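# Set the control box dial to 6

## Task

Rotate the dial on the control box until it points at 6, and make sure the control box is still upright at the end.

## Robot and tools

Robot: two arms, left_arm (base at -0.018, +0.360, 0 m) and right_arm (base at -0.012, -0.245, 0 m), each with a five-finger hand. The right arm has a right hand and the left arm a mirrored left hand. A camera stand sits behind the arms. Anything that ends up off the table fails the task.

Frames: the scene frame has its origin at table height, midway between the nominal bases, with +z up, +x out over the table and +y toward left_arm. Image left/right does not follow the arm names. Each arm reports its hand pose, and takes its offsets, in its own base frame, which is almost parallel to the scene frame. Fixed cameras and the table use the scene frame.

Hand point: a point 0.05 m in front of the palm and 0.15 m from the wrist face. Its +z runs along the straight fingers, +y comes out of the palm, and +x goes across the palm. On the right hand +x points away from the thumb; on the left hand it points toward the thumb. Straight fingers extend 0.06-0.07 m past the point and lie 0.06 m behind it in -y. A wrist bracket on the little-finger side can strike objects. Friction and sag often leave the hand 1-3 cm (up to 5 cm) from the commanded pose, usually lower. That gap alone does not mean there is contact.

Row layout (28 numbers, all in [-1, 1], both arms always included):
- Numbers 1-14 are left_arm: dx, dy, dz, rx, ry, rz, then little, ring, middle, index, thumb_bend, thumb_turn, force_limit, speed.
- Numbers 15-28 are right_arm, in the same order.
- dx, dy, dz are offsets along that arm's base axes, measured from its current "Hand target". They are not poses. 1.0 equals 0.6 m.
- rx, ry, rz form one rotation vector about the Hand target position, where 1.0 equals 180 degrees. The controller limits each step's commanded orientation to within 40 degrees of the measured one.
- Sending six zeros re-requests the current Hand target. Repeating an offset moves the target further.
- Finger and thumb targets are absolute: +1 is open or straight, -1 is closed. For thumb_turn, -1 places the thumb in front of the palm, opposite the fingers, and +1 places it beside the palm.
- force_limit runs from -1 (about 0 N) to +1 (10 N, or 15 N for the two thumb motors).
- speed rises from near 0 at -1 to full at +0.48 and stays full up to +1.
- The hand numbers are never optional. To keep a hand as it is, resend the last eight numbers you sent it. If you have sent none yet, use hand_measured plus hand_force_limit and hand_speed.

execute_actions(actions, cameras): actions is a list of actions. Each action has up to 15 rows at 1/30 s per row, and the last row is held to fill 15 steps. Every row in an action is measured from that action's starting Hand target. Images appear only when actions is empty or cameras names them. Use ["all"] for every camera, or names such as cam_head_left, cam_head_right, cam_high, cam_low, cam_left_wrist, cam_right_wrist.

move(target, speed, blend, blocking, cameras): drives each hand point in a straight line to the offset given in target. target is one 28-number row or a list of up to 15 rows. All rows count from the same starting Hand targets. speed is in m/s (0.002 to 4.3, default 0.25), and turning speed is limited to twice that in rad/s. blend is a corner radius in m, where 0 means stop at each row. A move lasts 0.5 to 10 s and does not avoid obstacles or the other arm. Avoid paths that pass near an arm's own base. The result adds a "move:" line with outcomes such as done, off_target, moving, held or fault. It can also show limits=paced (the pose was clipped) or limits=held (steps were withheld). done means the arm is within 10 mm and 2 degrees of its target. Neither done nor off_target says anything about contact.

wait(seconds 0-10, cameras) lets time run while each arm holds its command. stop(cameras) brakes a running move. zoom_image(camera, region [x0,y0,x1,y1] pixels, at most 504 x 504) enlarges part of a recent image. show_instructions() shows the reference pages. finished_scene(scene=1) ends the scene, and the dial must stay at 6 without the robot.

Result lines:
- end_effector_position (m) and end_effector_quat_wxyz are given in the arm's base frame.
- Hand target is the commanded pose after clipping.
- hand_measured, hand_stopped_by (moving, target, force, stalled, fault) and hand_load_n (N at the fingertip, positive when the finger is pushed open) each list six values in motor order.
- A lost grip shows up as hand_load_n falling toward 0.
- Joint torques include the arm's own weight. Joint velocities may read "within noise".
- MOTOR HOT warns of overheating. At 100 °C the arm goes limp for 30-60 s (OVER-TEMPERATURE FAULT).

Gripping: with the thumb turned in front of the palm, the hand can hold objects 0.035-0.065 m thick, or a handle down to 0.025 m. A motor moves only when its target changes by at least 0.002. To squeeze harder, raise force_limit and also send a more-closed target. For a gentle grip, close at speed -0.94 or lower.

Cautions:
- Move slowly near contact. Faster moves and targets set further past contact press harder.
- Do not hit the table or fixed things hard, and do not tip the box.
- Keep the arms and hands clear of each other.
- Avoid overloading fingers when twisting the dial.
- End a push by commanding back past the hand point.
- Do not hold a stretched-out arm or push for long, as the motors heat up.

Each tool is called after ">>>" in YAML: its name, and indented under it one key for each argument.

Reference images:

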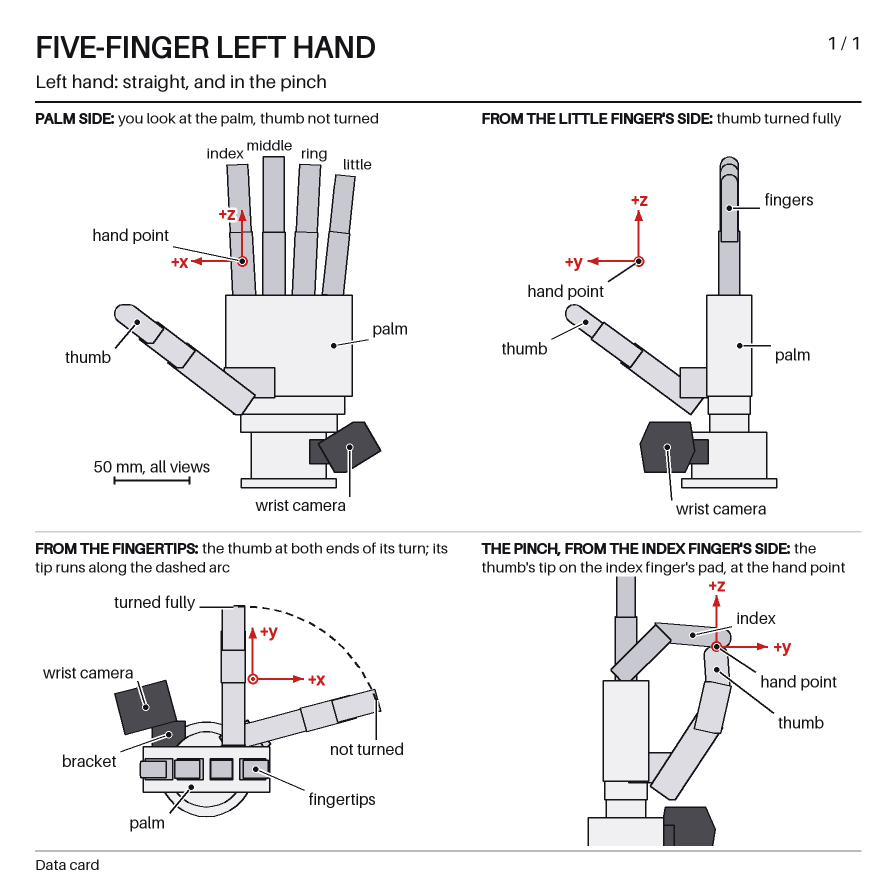

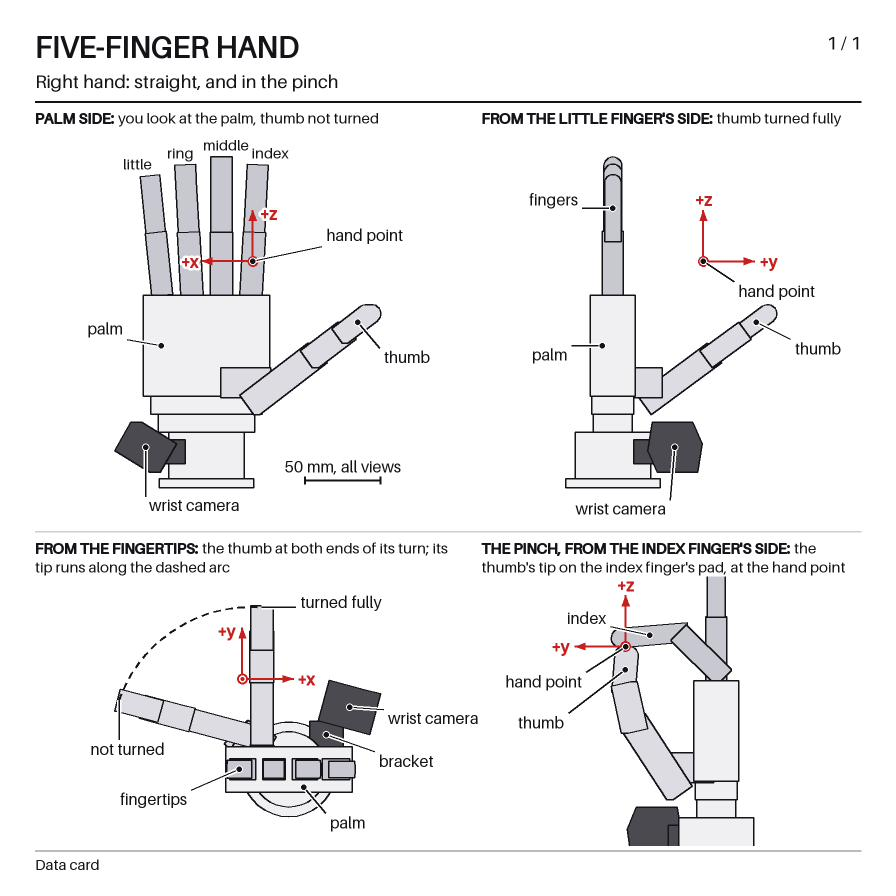

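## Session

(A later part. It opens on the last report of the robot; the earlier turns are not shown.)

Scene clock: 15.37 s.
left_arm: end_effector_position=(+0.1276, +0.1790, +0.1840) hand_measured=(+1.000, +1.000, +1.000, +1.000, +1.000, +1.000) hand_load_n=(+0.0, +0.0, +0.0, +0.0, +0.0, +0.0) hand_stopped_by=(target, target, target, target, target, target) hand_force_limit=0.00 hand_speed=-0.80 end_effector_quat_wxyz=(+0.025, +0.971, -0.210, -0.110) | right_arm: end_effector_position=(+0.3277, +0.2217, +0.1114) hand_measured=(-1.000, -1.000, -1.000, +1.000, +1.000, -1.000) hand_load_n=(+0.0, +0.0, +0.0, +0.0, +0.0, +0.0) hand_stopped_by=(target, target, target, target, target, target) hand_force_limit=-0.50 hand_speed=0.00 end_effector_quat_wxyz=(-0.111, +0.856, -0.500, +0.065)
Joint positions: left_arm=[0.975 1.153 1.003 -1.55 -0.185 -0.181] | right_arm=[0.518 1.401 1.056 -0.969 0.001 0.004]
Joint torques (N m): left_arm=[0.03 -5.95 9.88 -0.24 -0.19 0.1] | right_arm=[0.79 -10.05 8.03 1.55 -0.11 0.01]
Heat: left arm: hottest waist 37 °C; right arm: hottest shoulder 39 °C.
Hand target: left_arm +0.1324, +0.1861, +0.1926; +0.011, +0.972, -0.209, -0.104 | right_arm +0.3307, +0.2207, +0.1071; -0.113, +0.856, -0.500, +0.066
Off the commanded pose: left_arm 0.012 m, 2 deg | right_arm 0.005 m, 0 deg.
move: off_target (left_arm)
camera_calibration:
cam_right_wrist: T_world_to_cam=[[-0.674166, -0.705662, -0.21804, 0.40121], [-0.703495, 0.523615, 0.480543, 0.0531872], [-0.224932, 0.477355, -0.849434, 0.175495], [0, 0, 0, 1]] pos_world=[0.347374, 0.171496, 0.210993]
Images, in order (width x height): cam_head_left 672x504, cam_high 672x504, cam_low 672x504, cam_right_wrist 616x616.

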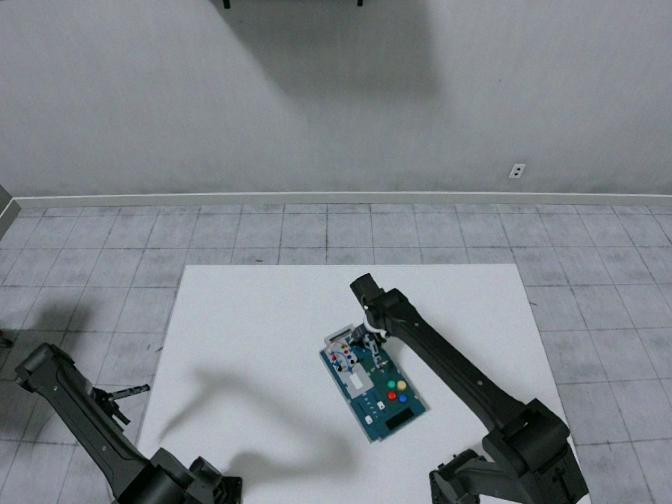

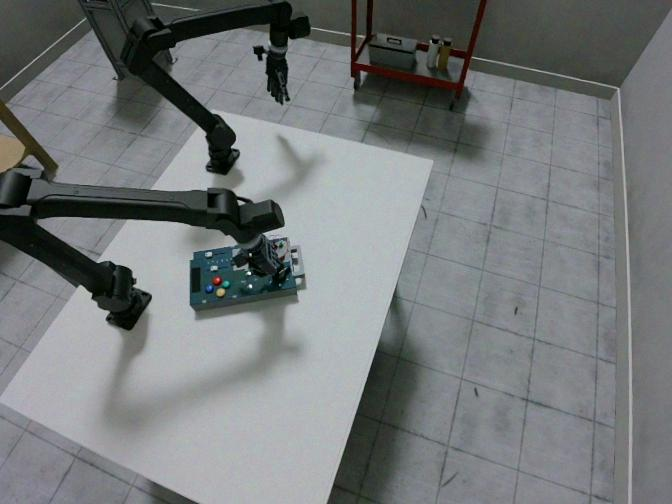

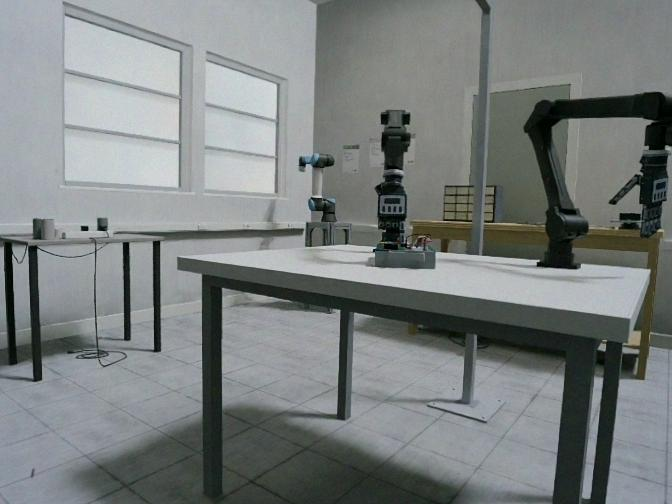

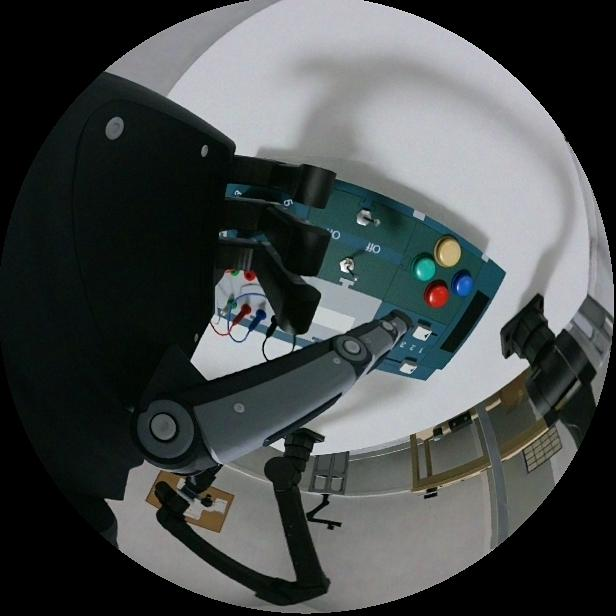

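>>> move:
  target:
    - [0,0,0,0,0,0, 1,1,1,1,1,1, 0,-0.8, 0.02,-0.0002,-0.005,0,0,0, -1,-1,-1,1,1,-1, -0.5,0.0]
    - [0,0,0,0,0,0, 1,1,1,1,1,1, 0,-0.8, 0.0325,-0.0053,-0.005,0,0,0, -1,-1,-1,1,1,-1, -0.5,0.0]
    - [0,0,0,0,0,0, 1,1,1,1,1,1, 0,-0.8, 0.0432,-0.0135,-0.005,0,0,0, -1,-1,-1,1,1,-1, -0.5,0.0]
  speed: 0.04
  blend: 0.004
  cameras: ["cam_head_left","cam_high","cam_low"]

>>> zoom_image:
  camera: "cam_high"
  region: [245, 230, 315, 300]

>>> zoom_image:
  camera: "cam_low"
  region: [365, 210, 435, 280]

>>> zoom_image:
  camera: "cam_head_left"
  region: [330, 310, 390, 370]

Scene clock: 17.47 s.
left_arm: end_effector_position=(+0.1276, +0.1790, +0.1840) hand_measured=(+1.000, +1.000, +1.000, +1.000, +1.000, +1.000) hand_load_n=(+0.0, +0.0, +0.0, +0.0, +0.0, +0.0) hand_stopped_by=(target, target, target, target, target, target) hand_force_limit=0.00 hand_speed=-0.80 end_effector_quat_wxyz=(+0.025, +0.971, -0.210, -0.110) | right_arm: end_effector_position=(+0.3352, +0.2146, +0.1041) hand_measured=(-1.000, -1.000, -1.000, +1.000, +1.000, -1.000) hand_load_n=(+0.0, +0.0, +0.0, +0.0, +0.0, +0.0) hand_stopped_by=(target, target, target, target, target, target) hand_force_limit=-0.50 hand_speed=0.00 end_effector_quat_wxyz=(-0.111, +0.858, -0.500, +0.053)
Joint positions: left_arm=[0.975 1.153 1.003 -1.55 -0.185 -0.181] | right_arm=[0.484 1.427 1.06 -0.961 -0.028 -0.029]
Joint torques (N m): left_arm=[0.09 -6.12 9.96 -0.16 -0.19 0.1] | right_arm=[-0.15 -8.18 11.23 1.46 0.49 -0.11]
Heat: left arm: hottest waist 37 °C; right arm: hottest shoulder 39 °C.
Hand target: left_arm +0.1324, +0.1861, +0.1926; +0.011, +0.972, -0.209, -0.104 | right_arm +0.3567, +0.2125, +0.1040; -0.112, +0.856, -0.500, +0.065
Off the commanded pose: left_arm 0.012 m, 2 deg | right_arm 0.022 m, 2 deg.
move: off_target (left_arm, right_arm)
Images, in order (width x height): cam_head_left 672x504, cam_high 672x504, cam_low 672x504.

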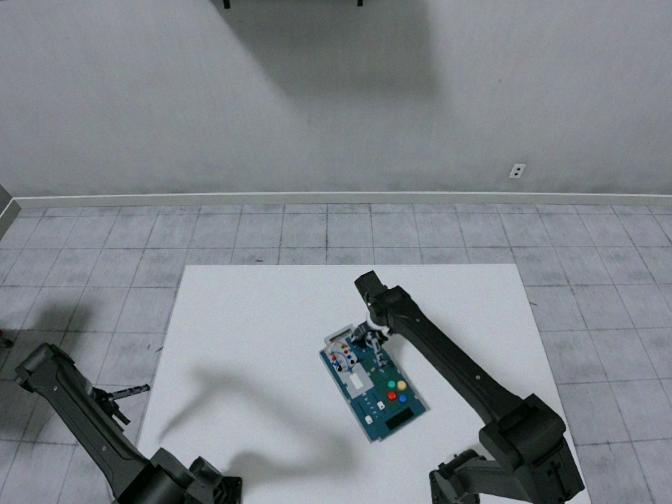

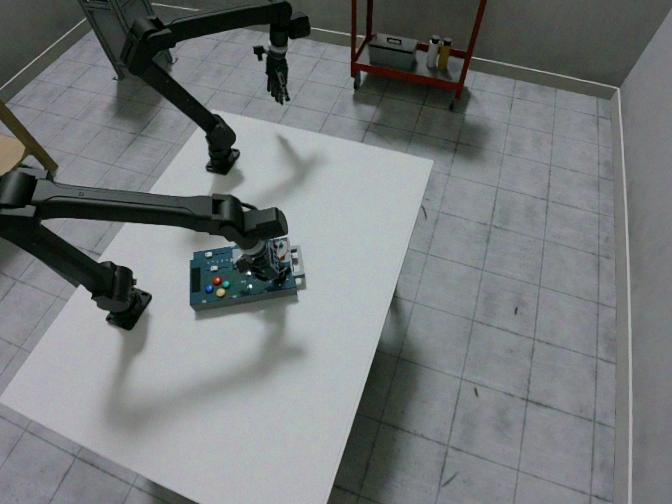

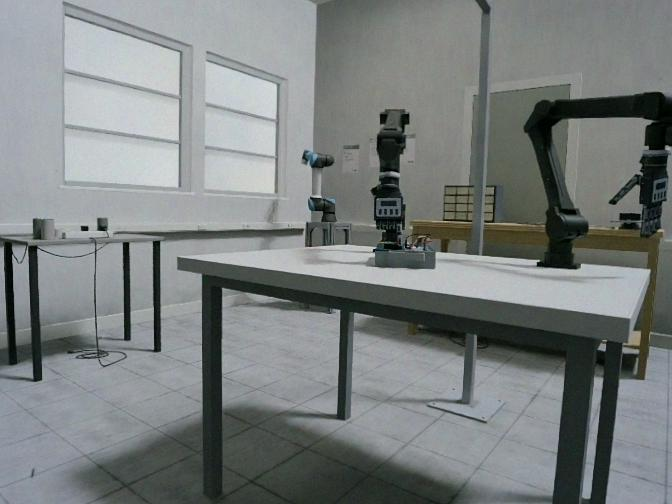

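Scaled by 7.200 from the camera's 672x504 image, which has a finer 960x720 frame.

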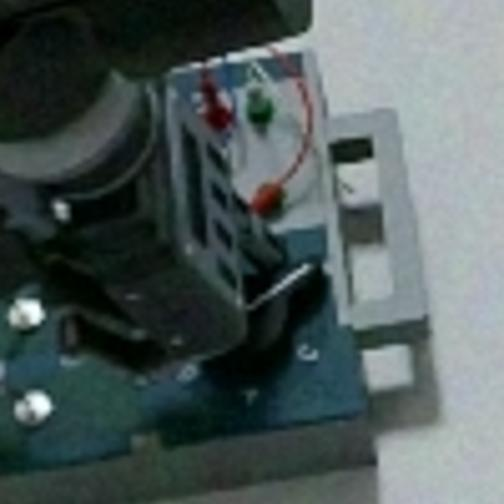

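Scaled by 7.200 from the camera's 672x504 image, which has a finer 960x720 frame.

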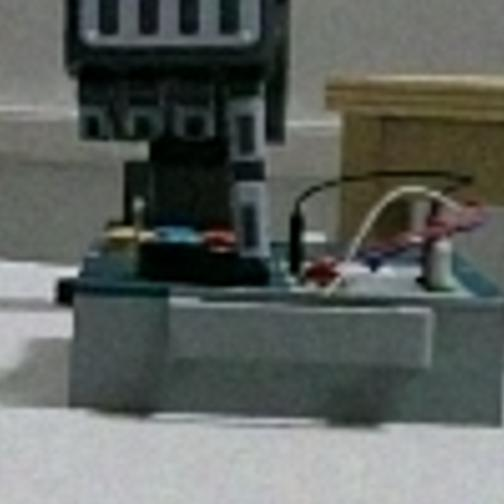

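Scaled by 8.400 from the camera's 672x504 image, which has a finer 960x720 frame.

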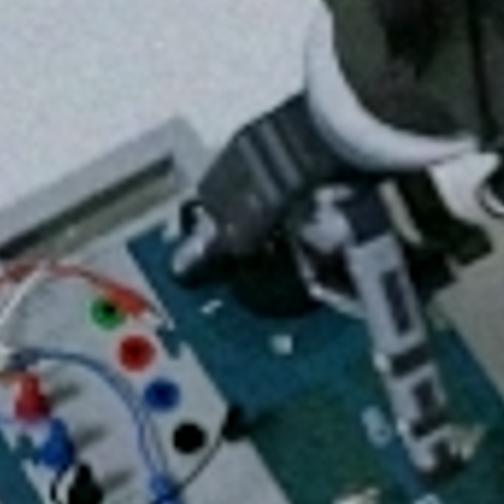

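>>> move:
  target:
    - [0,0,0,0,0,0, 1,1,1,1,1,1, 0,-0.8, -0.0318,0.0202,0.0067,0,0,0, -1,-1,-1,1,1,-1, -0.5,0.0]
    - [0,0,0,0,0,0, 1,1,1,1,1,1, 0,-0.8, 0.0065,-0.0065,0.0067,0,0,0, -1,-1,-1,1,1,-1, -0.5,0.0]
  speed: 0.04
  cameras: ["cam_head_left","cam_high","cam_low"]

>>> zoom_image:
  camera: "cam_high"
  region: [245, 230, 315, 300]

>>> zoom_image:
  camera: "cam_low"
  region: [365, 210, 435, 280]

>>> zoom_image:
  camera: "cam_head_left"
  region: [330, 310, 390, 370]

Scene clock: 20.80 s.
left_arm: end_effector_position=(+0.1276, +0.1790, +0.1840) hand_measured=(+1.000, +1.000, +1.000, +1.000, +1.000, +1.000) hand_load_n=(+0.0, +0.0, +0.0, +0.0, +0.0, +0.0) hand_stopped_by=(target, target, target, target, target, target) hand_force_limit=0.00 hand_speed=-0.80 end_effector_quat_wxyz=(+0.025, +0.971, -0.210, -0.110) | right_arm: end_effector_position=(+0.3385, +0.2111, +0.1043) hand_measured=(-1.000, -1.000, -1.000, +1.000, +1.000, -1.000) hand_load_n=(+0.0, +0.0, +0.0, -1.0, +0.0, +0.0) hand_stopped_by=(target, target, target, target, target, target) hand_force_limit=-0.50 hand_speed=0.00 end_effector_quat_wxyz=(-0.111, +0.859, -0.498, +0.053)
Joint positions: left_arm=[0.975 1.153 1.003 -1.55 -0.185 -0.181] | right_arm=[0.473 1.429 1.064 -0.961 -0.031 -0.043]
Joint torques (N m): left_arm=[0.09 -6.12 10 -0.21 -0.19 0.1] | right_arm=[-0.26 -8.41 11.92 1.02 0.48 -0.09]
Heat: left arm: hottest waist 37 °C; right arm: hottest shoulder 39 °C.
Hand target: left_arm +0.1324, +0.1861, +0.1926; +0.011, +0.972, -0.209, -0.104 | right_arm +0.3606, +0.2086, +0.1081; -0.112, +0.856, -0.500, +0.066
Off the commanded pose: left_arm 0.012 m, 2 deg | right_arm 0.023 m, 1 deg.
move: off_target (left_arm, right_arm)
Images, in order (width x height): cam_head_left 672x504, cam_high 672x504, cam_low 672x504.

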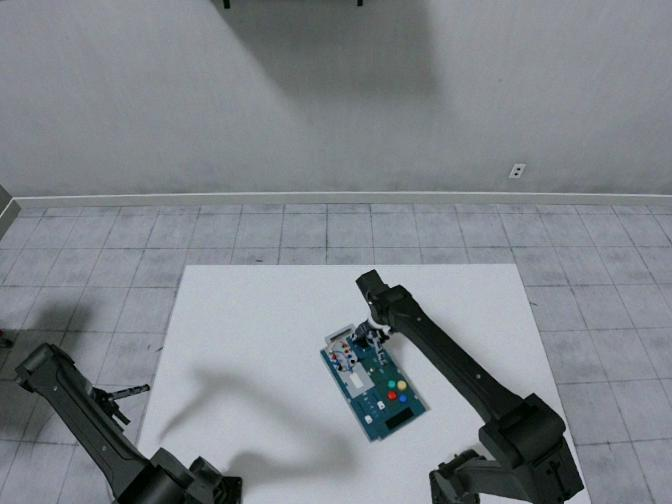

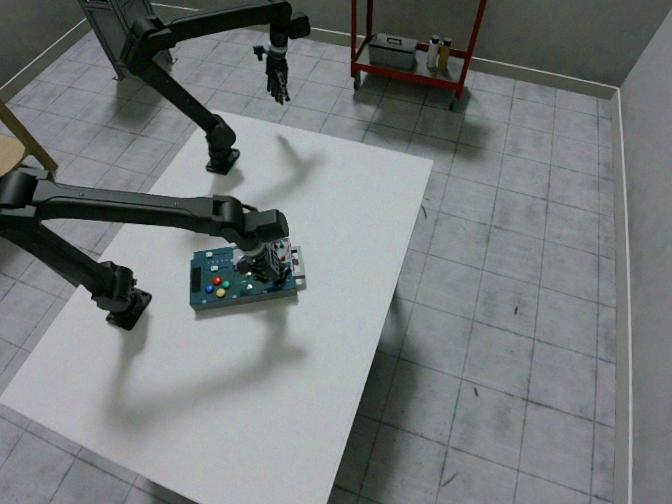

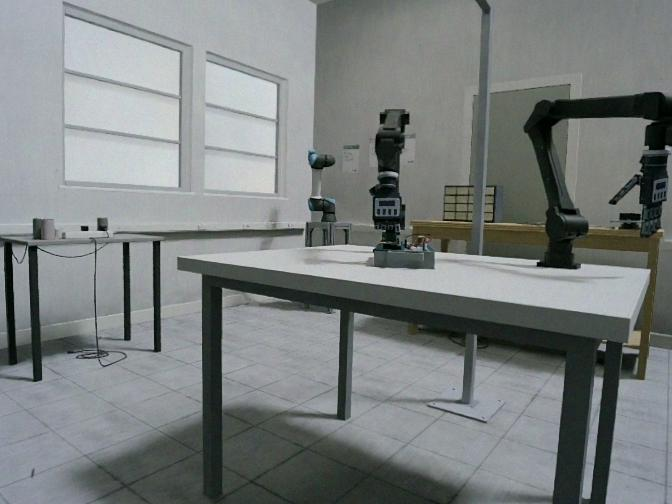

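Scaled by 7.200 from the camera's 672x504 image, which has a finer 960x720 frame.

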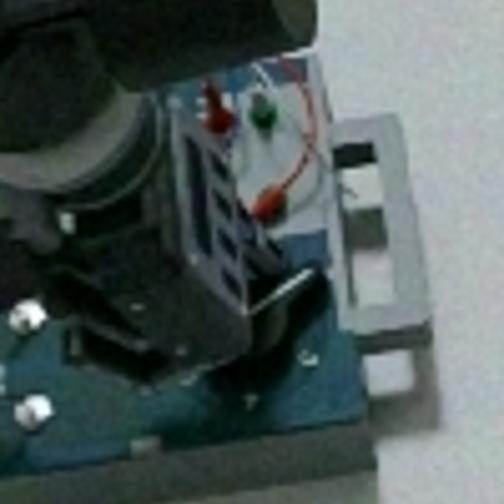

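Scaled by 7.200 from the camera's 672x504 image, which has a finer 960x720 frame.

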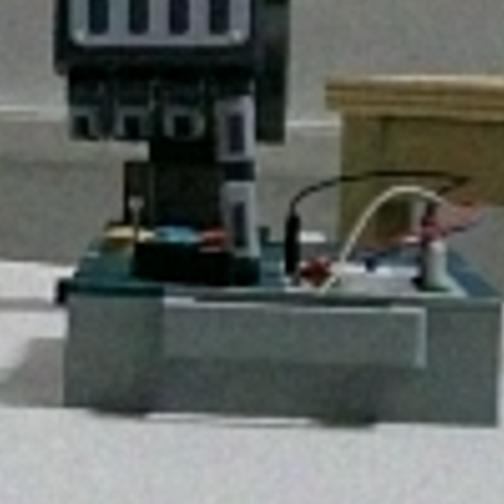

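Scaled by 8.400 from the camera's 672x504 image, which has a finer 960x720 frame.

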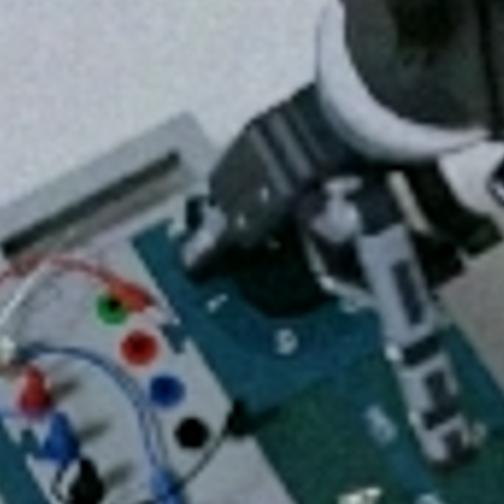

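>>> move:
  target:
    - [0,0,0,0,0,0, 1,1,1,1,1,1, 0,-0.8, -0.041,0.009,0.0033,0,0,0, -1,-1,-1,1,1,-1, -0.5,0.0]
    - [0,0,0,0,0,0, 1,1,1,1,1,1, 0,-0.8, -0.041,0.009,0.1117,0,0,0, -1,-1,-1,1,1,-1, -0.5,0.0]
    - [0,0,0,0,0,0, 1,1,1,1,1,1, 0,-0.8, 0.0023,0.0007,0.1033,-0.0560,0.0622,0.1412, -1,1,-1,1,1,-1, -0.5,0.0]
  speed: [0.05,0.1,0.1]
  cameras: ["cam_head_left","cam_high","cam_low","cam_right_wrist"]

>>> zoom_image:
  camera: "cam_high"
  region: [235, 210, 315, 290]

>>> zoom_image:
  camera: "cam_right_wrist"
  region: [210, 130, 360, 280]

>>> zoom_image:
  camera: "cam_head_left"
  region: [330, 300, 400, 370]

Scene clock: 32.03 s.
left_arm: end_effector_position=(+0.1276, +0.1790, +0.1840) hand_measured=(+1.000, +1.000, +1.000, +1.000, +1.000, +1.000) hand_load_n=(+0.0, +0.0, +0.0, +0.0, +0.0, +0.0) hand_stopped_by=(target, target, target, target, target, target) hand_force_limit=0.00 hand_speed=-0.80 end_effector_quat_wxyz=(+0.025, +0.971, -0.210, -0.110) | right_arm: end_effector_position=(+0.3468, +0.1986, +0.1556) hand_measured=(-1.000, +1.000, -1.000, +1.000, +1.000, -1.000) hand_load_n=(+0.0, +0.0, +0.0, +0.0, +0.0, +0.0) hand_stopped_by=(target, target, target, target, target, target) hand_force_limit=-0.50 hand_speed=0.00 end_effector_quat_wxyz=(+0.012, +0.950, -0.312, -0.013)
Joint positions: left_arm=[0.975 1.153 1.003 -1.55 -0.185 -0.181] | right_arm=[0.512 1.61 1.385 -1.383 -0.003 -0.424]
Joint torques (N m): left_arm=[0.15 -6.01 9.87 -0.21 -0.2 0.09] | right_arm=[1.85 -12.69 13.04 0.02 0.03 -0.09]
Heat: left arm: hottest waist 37 °C; right arm: hottest shoulder 39 °C.
Hand target: left_arm +0.1324, +0.1861, +0.1926; +0.011, +0.972, -0.209, -0.104 | right_arm +0.3619, +0.2090, +0.1700; +0.000, +0.954, -0.301, -0.001
Off the commanded pose: left_arm 0.012 m, 2 deg | right_arm 0.023 m, 2 deg.
move: off_target (left_arm, right_arm); target 3's new numbers were sent with right_arm's hand 0.023 m and 2 deg from that target
camera_calibration:
cam_right_wrist: T_world_to_cam=[[-0.338705, -0.939431, 0.0524245, 0.295471], [-0.758193, 0.305505, 0.57603, 0.104885], [-0.557156, 0.155356, -0.815746, 0.402316], [0, 0, 0, 1]] pos_world=[0.403753, 0.183029, 0.25228]
Images, in order (width x height): cam_head_left 672x504, cam_high 672x504, cam_low 672x504, cam_right_wrist 616x616.

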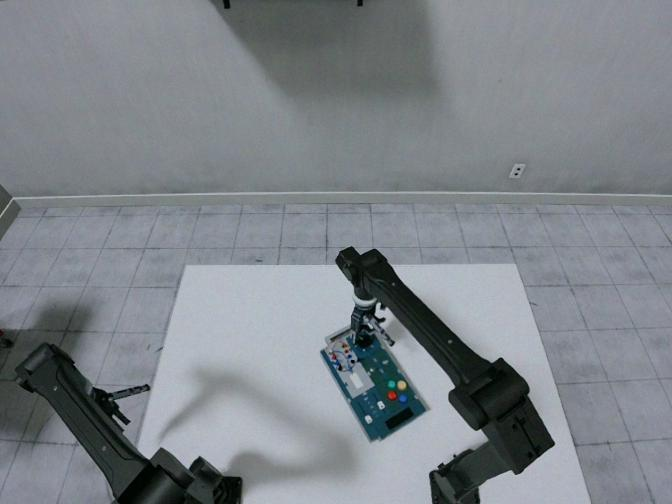

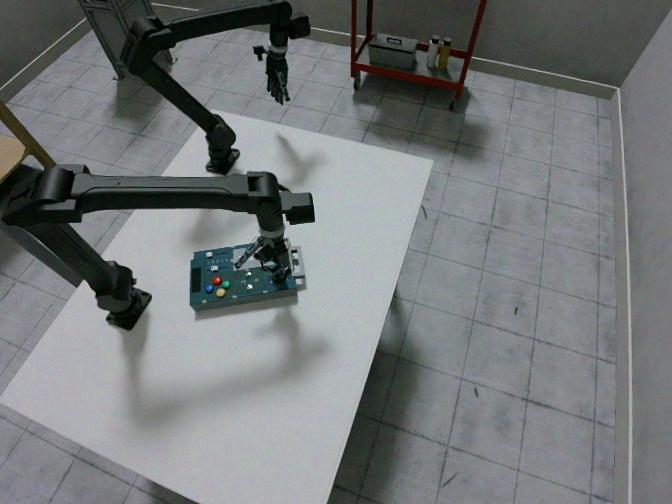

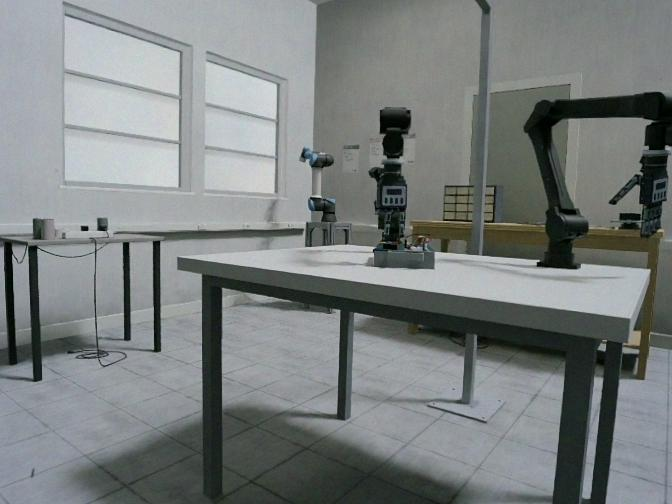

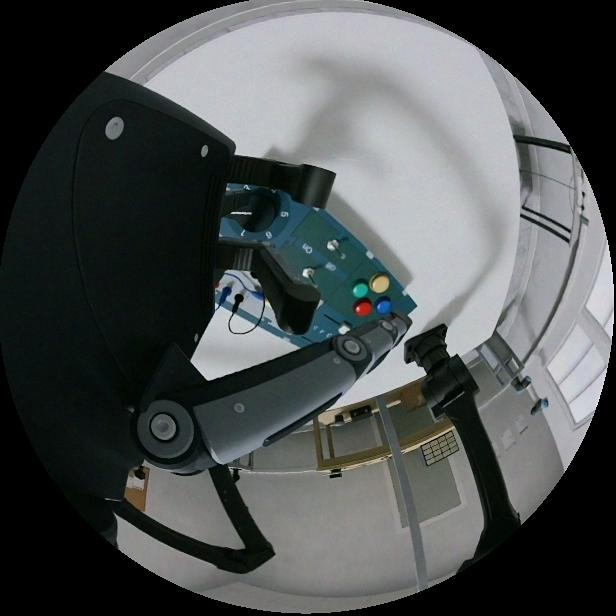

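Scaled by 6.300 from the camera's 672x504 image, which has a finer 960x720 frame.

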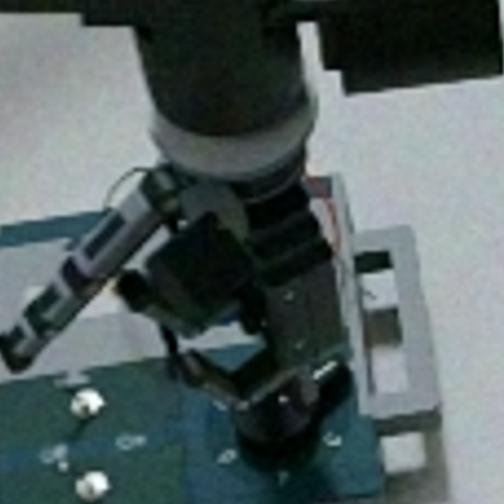

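Scaled by 3.360 from the camera's 616x616 image, which has a finer 880x880 frame.

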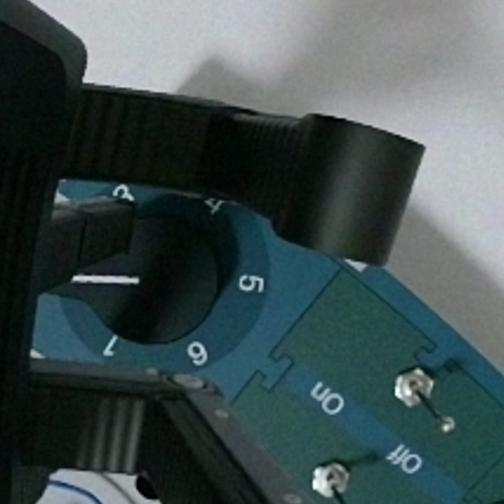

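Scaled by 7.200 from the camera's 672x504 image, which has a finer 960x720 frame.

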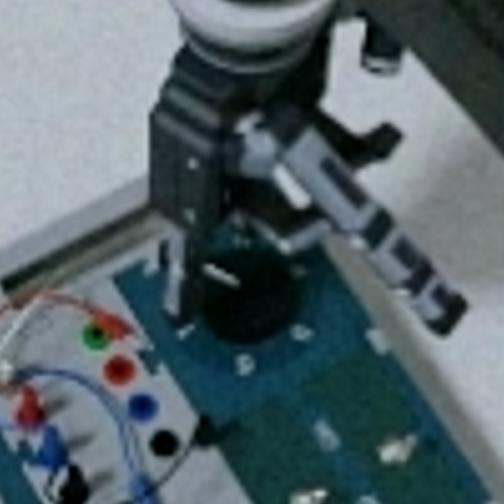

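>>> zoom_image:
  camera: "cam_right_wrist"
  region: [215, 170, 295, 250]

>>> zoom_image:
  camera: "cam_low"
  region: [370, 200, 440, 270]

Scaled by 6.300 from the camera's 616x616 image, which has a finer 880x880 frame.

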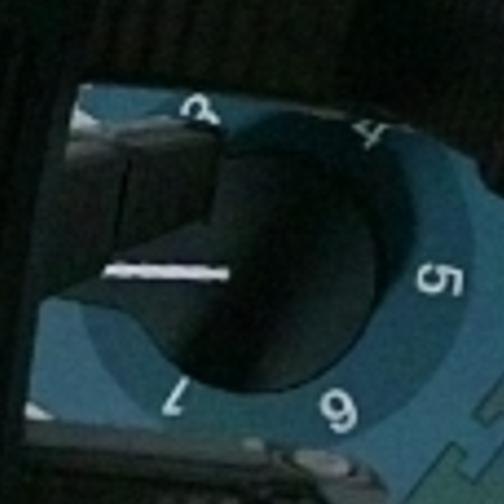

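Scaled by 7.200 from the camera's 672x504 image, which has a finer 960x720 frame.

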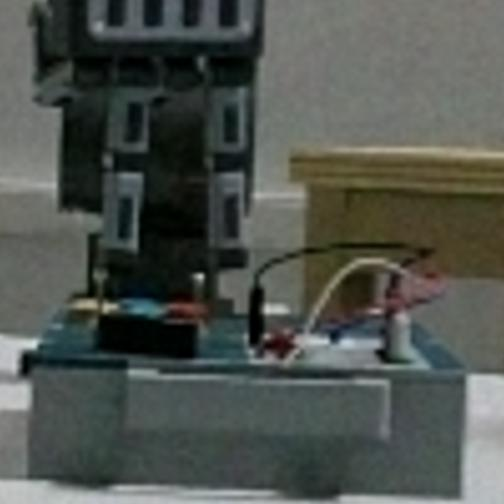

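>>> move:
  target: [0,0,0,0,0,0, 1,1,1,1,1,1, 0,-0.8, 0.0257,0.0217,-0.0327,0,0,0, -1,1,-1,1,1,-1, -0.5,0.0]
  speed: 0.06
  cameras: ["cam_head_left","cam_high","cam_low","cam_right_wrist"]

>>> zoom_image:
  camera: "cam_right_wrist"
  region: [205, 150, 305, 250]

>>> zoom_image:
  camera: "cam_low"
  region: [370, 200, 440, 270]

>>> zoom_image:
  camera: "cam_head_left"
  region: [330, 300, 390, 360]

Scene clock: 35.53 s.
left_arm: end_effector_position=(+0.1276, +0.1790, +0.1840) hand_measured=(+1.000, +1.000, +1.000, +1.000, +1.000, +1.000) hand_load_n=(+0.0, +0.0, +0.0, +0.0, +0.0, +0.0) hand_stopped_by=(target, target, target, target, target, target) hand_force_limit=0.00 hand_speed=-0.80 end_effector_quat_wxyz=(+0.025, +0.971, -0.210, -0.110) | right_arm: end_effector_position=(+0.3571, +0.2076, +0.1382) hand_measured=(-1.000, +1.000, -1.000, +1.000, +1.000, -1.000) hand_load_n=(+0.0, +0.0, +0.0, +0.0, +0.0, +0.0) hand_stopped_by=(target, target, target, target, target, target) hand_force_limit=-0.50 hand_speed=0.00 end_effector_quat_wxyz=(+0.022, +0.951, -0.309, -0.022)
Joint positions: left_arm=[0.975 1.153 1.003 -1.55 -0.185 -0.181] | right_arm=[0.518 1.672 1.411 -1.371 -0.003 -0.424]
Joint torques (N m): left_arm=[0.09 -6.01 9.98 -0.14 -0.18 0.08] | right_arm=[1.85 -13.8 12.78 0.9 0.03 -0.01]
Heat: left arm: hottest waist 37 °C; right arm: hottest shoulder 39 °C.
Hand target: left_arm +0.1324, +0.1861, +0.1926; +0.011, +0.972, -0.209, -0.104 | right_arm +0.3774, +0.2220, +0.1504; +0.000, +0.954, -0.301, -0.001
Off the commanded pose: left_arm 0.012 m, 2 deg | right_arm 0.028 m, 4 deg.
move: off_target (left_arm, right_arm)
camera_calibration:
cam_right_wrist: T_world_to_cam=[[-0.330864, -0.941018, 0.0708111, 0.303346], [-0.747977, 0.307261, 0.58832, 0.114189], [-0.575377, 0.141689, -0.805522, 0.400406], [0, 0, 0, 1]] pos_world=[0.416161, 0.193635, 0.233876]
Images, in order (width x height): cam_head_left 672x504, cam_high 672x504, cam_low 672x504, cam_right_wrist 616x616.

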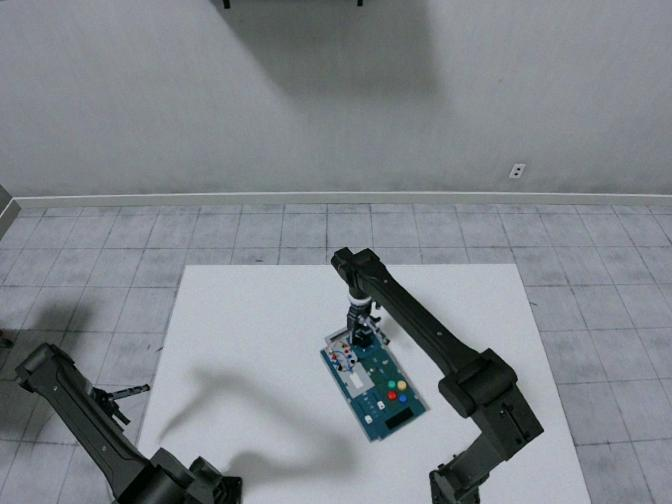

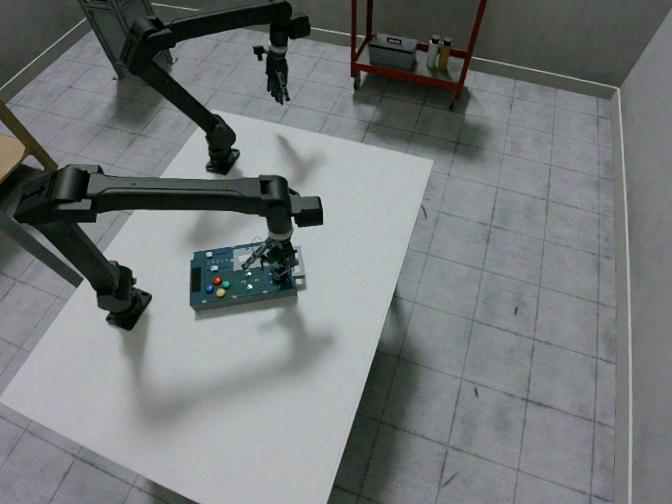

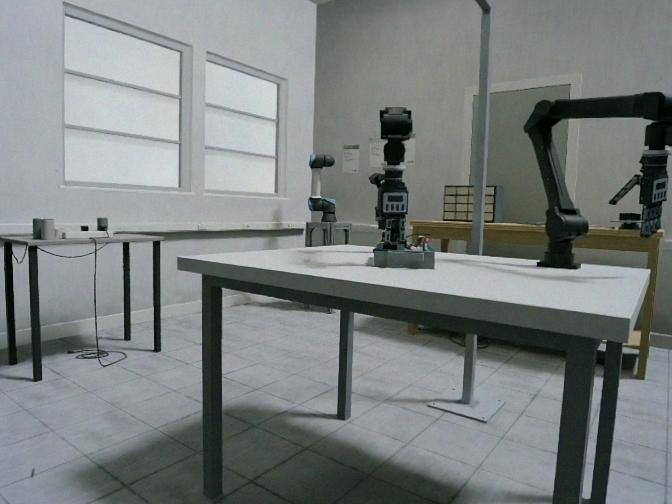

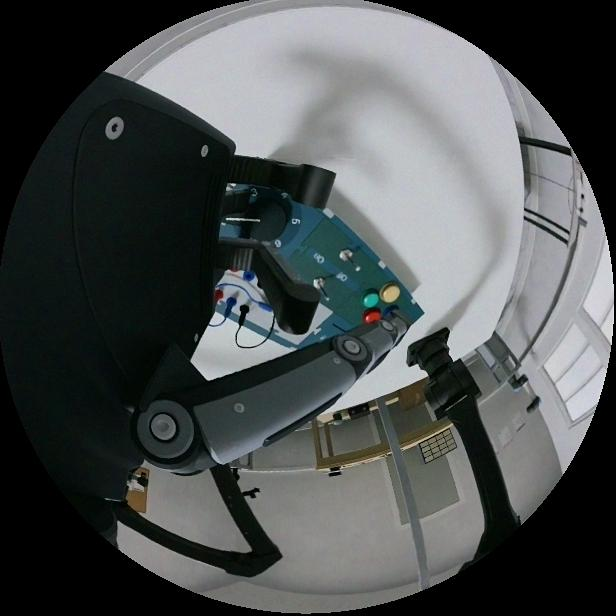

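Scaled by 5.040 from the camera's 616x616 image, which has a finer 880x880 frame.

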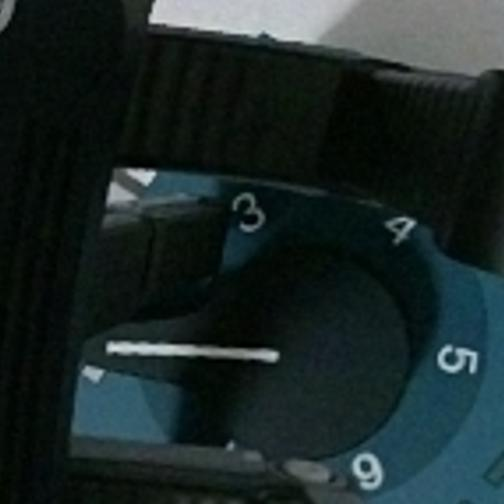

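Scaled by 7.200 from the camera's 672x504 image, which has a finer 960x720 frame.

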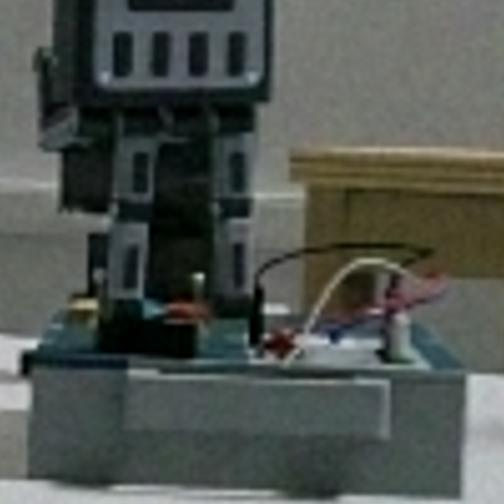

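Scaled by 8.400 from the camera's 672x504 image, which has a finer 960x720 frame.

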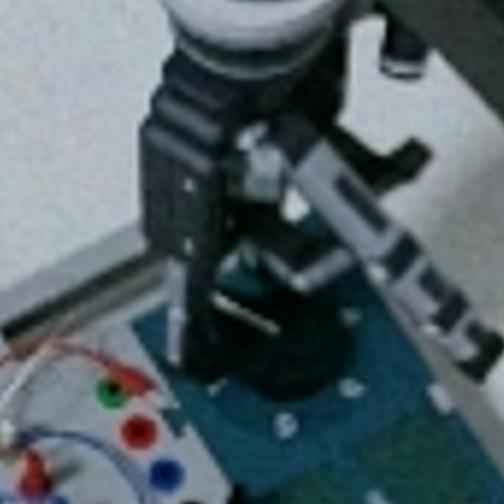

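>>> move:
  target: [0,0,0,0,0,0, 1,1,1,1,1,1, 0,-0.8, 0.006,0.006,0,0.009,-0.0176,0, -1,1,-1,1,1,-1, -0.5,0.0]
  speed: 0.06
  cameras: ["cam_head_left","cam_high","cam_low","cam_right_wrist"]

>>> zoom_image:
  camera: "cam_right_wrist"
  region: [205, 150, 305, 250]

>>> zoom_image:
  camera: "cam_low"
  region: [370, 200, 440, 270]

>>> zoom_image:
  camera: "cam_head_left"
  region: [330, 300, 390, 360]

Scene clock: 37.83 s.
left_arm: end_effector_position=(+0.1276, +0.1790, +0.1840) hand_measured=(+1.000, +1.000, +1.000, +1.000, +1.000, +1.000) hand_load_n=(+0.0, +0.0, +0.0, +0.0, -0.5, +0.0) hand_stopped_by=(target, target, target, target, target, target) hand_force_limit=0.00 hand_speed=-0.80 end_effector_quat_wxyz=(+0.025, +0.971, -0.210, -0.110) | right_arm: end_effector_position=(+0.3703, +0.2164, +0.1373) hand_measured=(-1.000, +1.000, -1.000, +1.000, +1.000, -1.000) hand_load_n=(+0.0, +0.0, +0.0, +0.0, +0.0, +0.0) hand_stopped_by=(target, target, target, target, target, target) hand_force_limit=-0.50 hand_speed=0.00 end_effector_quat_wxyz=(-0.003, +0.952, -0.307, +0.003)
Joint positions: left_arm=[0.975 1.153 1.003 -1.55 -0.185 -0.181] | right_arm=[0.522 1.664 1.411 -1.311 0 -0.424]
Joint torques (N m): left_arm=[-0.09 -6.18 9.99 -0.21 -0.21 0.08] | right_arm=[1.85 -15.68 10.54 0.99 0.04 0.02]
Heat: left arm: hottest waist 37 °C; right arm: hottest shoulder 39 °C.
Hand target: left_arm +0.1324, +0.1861, +0.1926; +0.011, +0.972, -0.209, -0.104 | right_arm +0.3809, +0.2257, +0.1505; -0.022, +0.953, -0.301, +0.022
Off the commanded pose: left_arm 0.012 m, 2 deg | right_arm 0.019 m, 3 deg.
move: off_target (left_arm, right_arm)
camera_calibration:
cam_right_wrist: T_world_to_cam=[[-0.330028, -0.943733, 0.0212275, 0.32302], [-0.783737, 0.286472, 0.551081, 0.144757], [-0.526154, 0.165235, -0.834182, 0.386502], [0, 0, 0, 1]] pos_world=[0.423416, 0.199512, 0.235783]
Images, in order (width x height): cam_head_left 672x504, cam_high 672x504, cam_low 672x504, cam_right_wrist 616x616.

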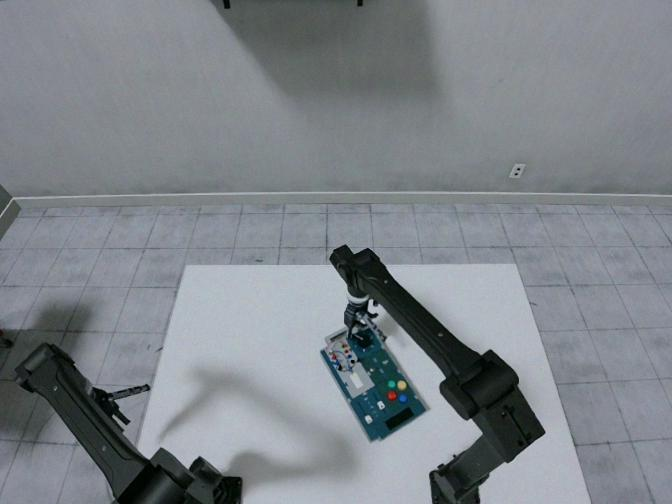

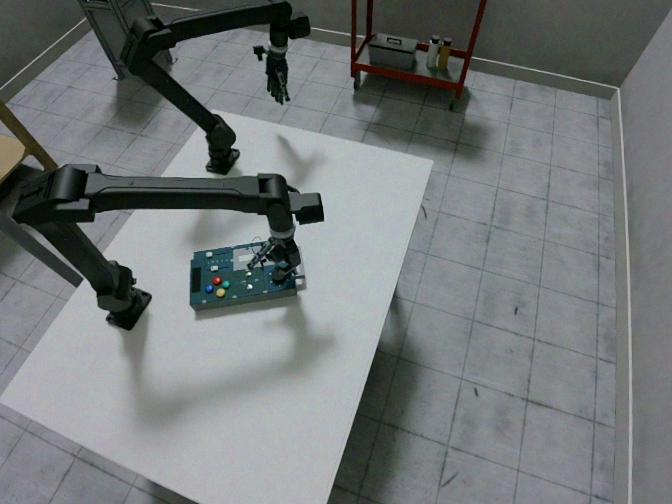

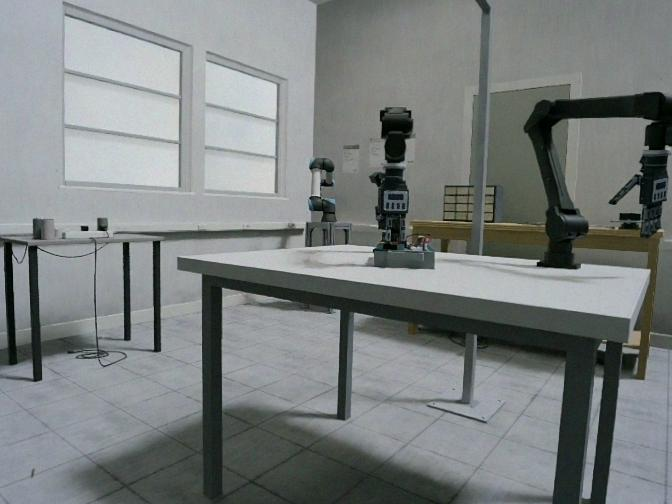

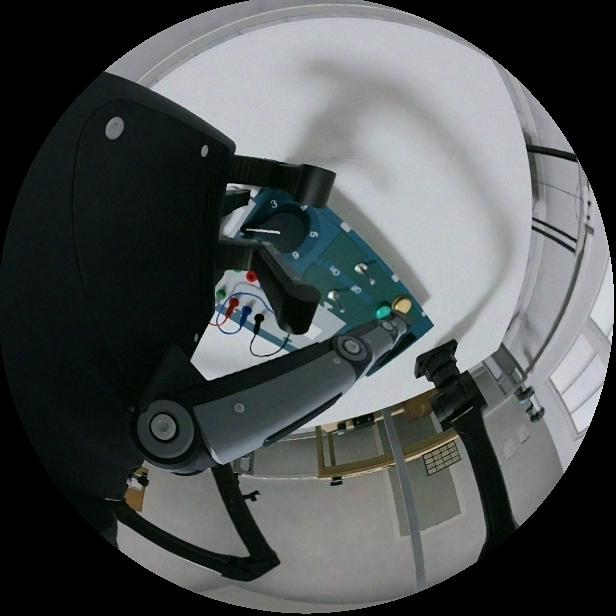

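Scaled by 5.040 from the camera's 616x616 image, which has a finer 880x880 frame.

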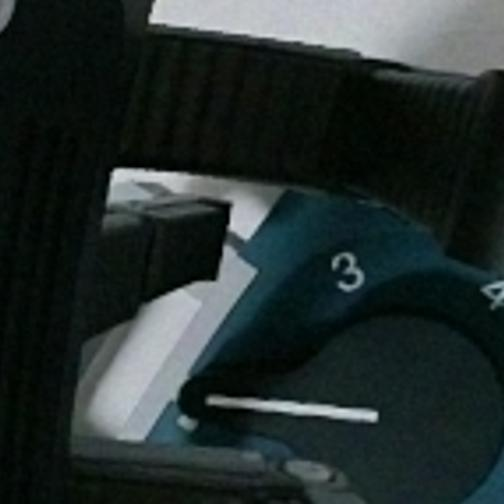

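Scaled by 7.200 from the camera's 672x504 image, which has a finer 960x720 frame.

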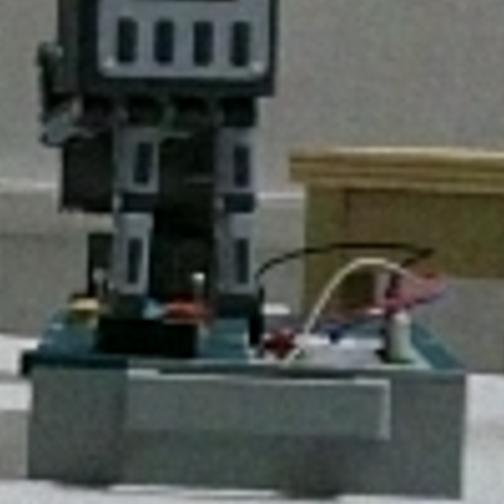

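Scaled by 8.400 from the camera's 672x504 image, which has a finer 960x720 frame.

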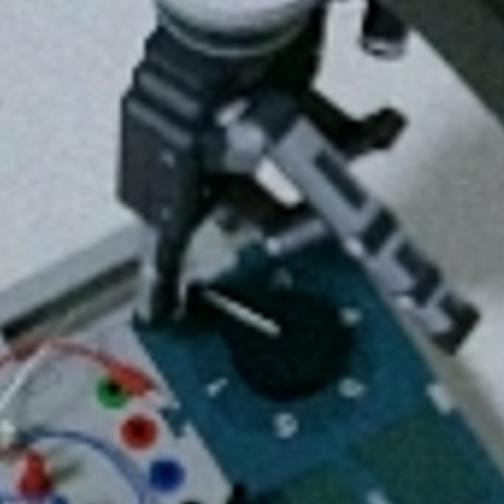

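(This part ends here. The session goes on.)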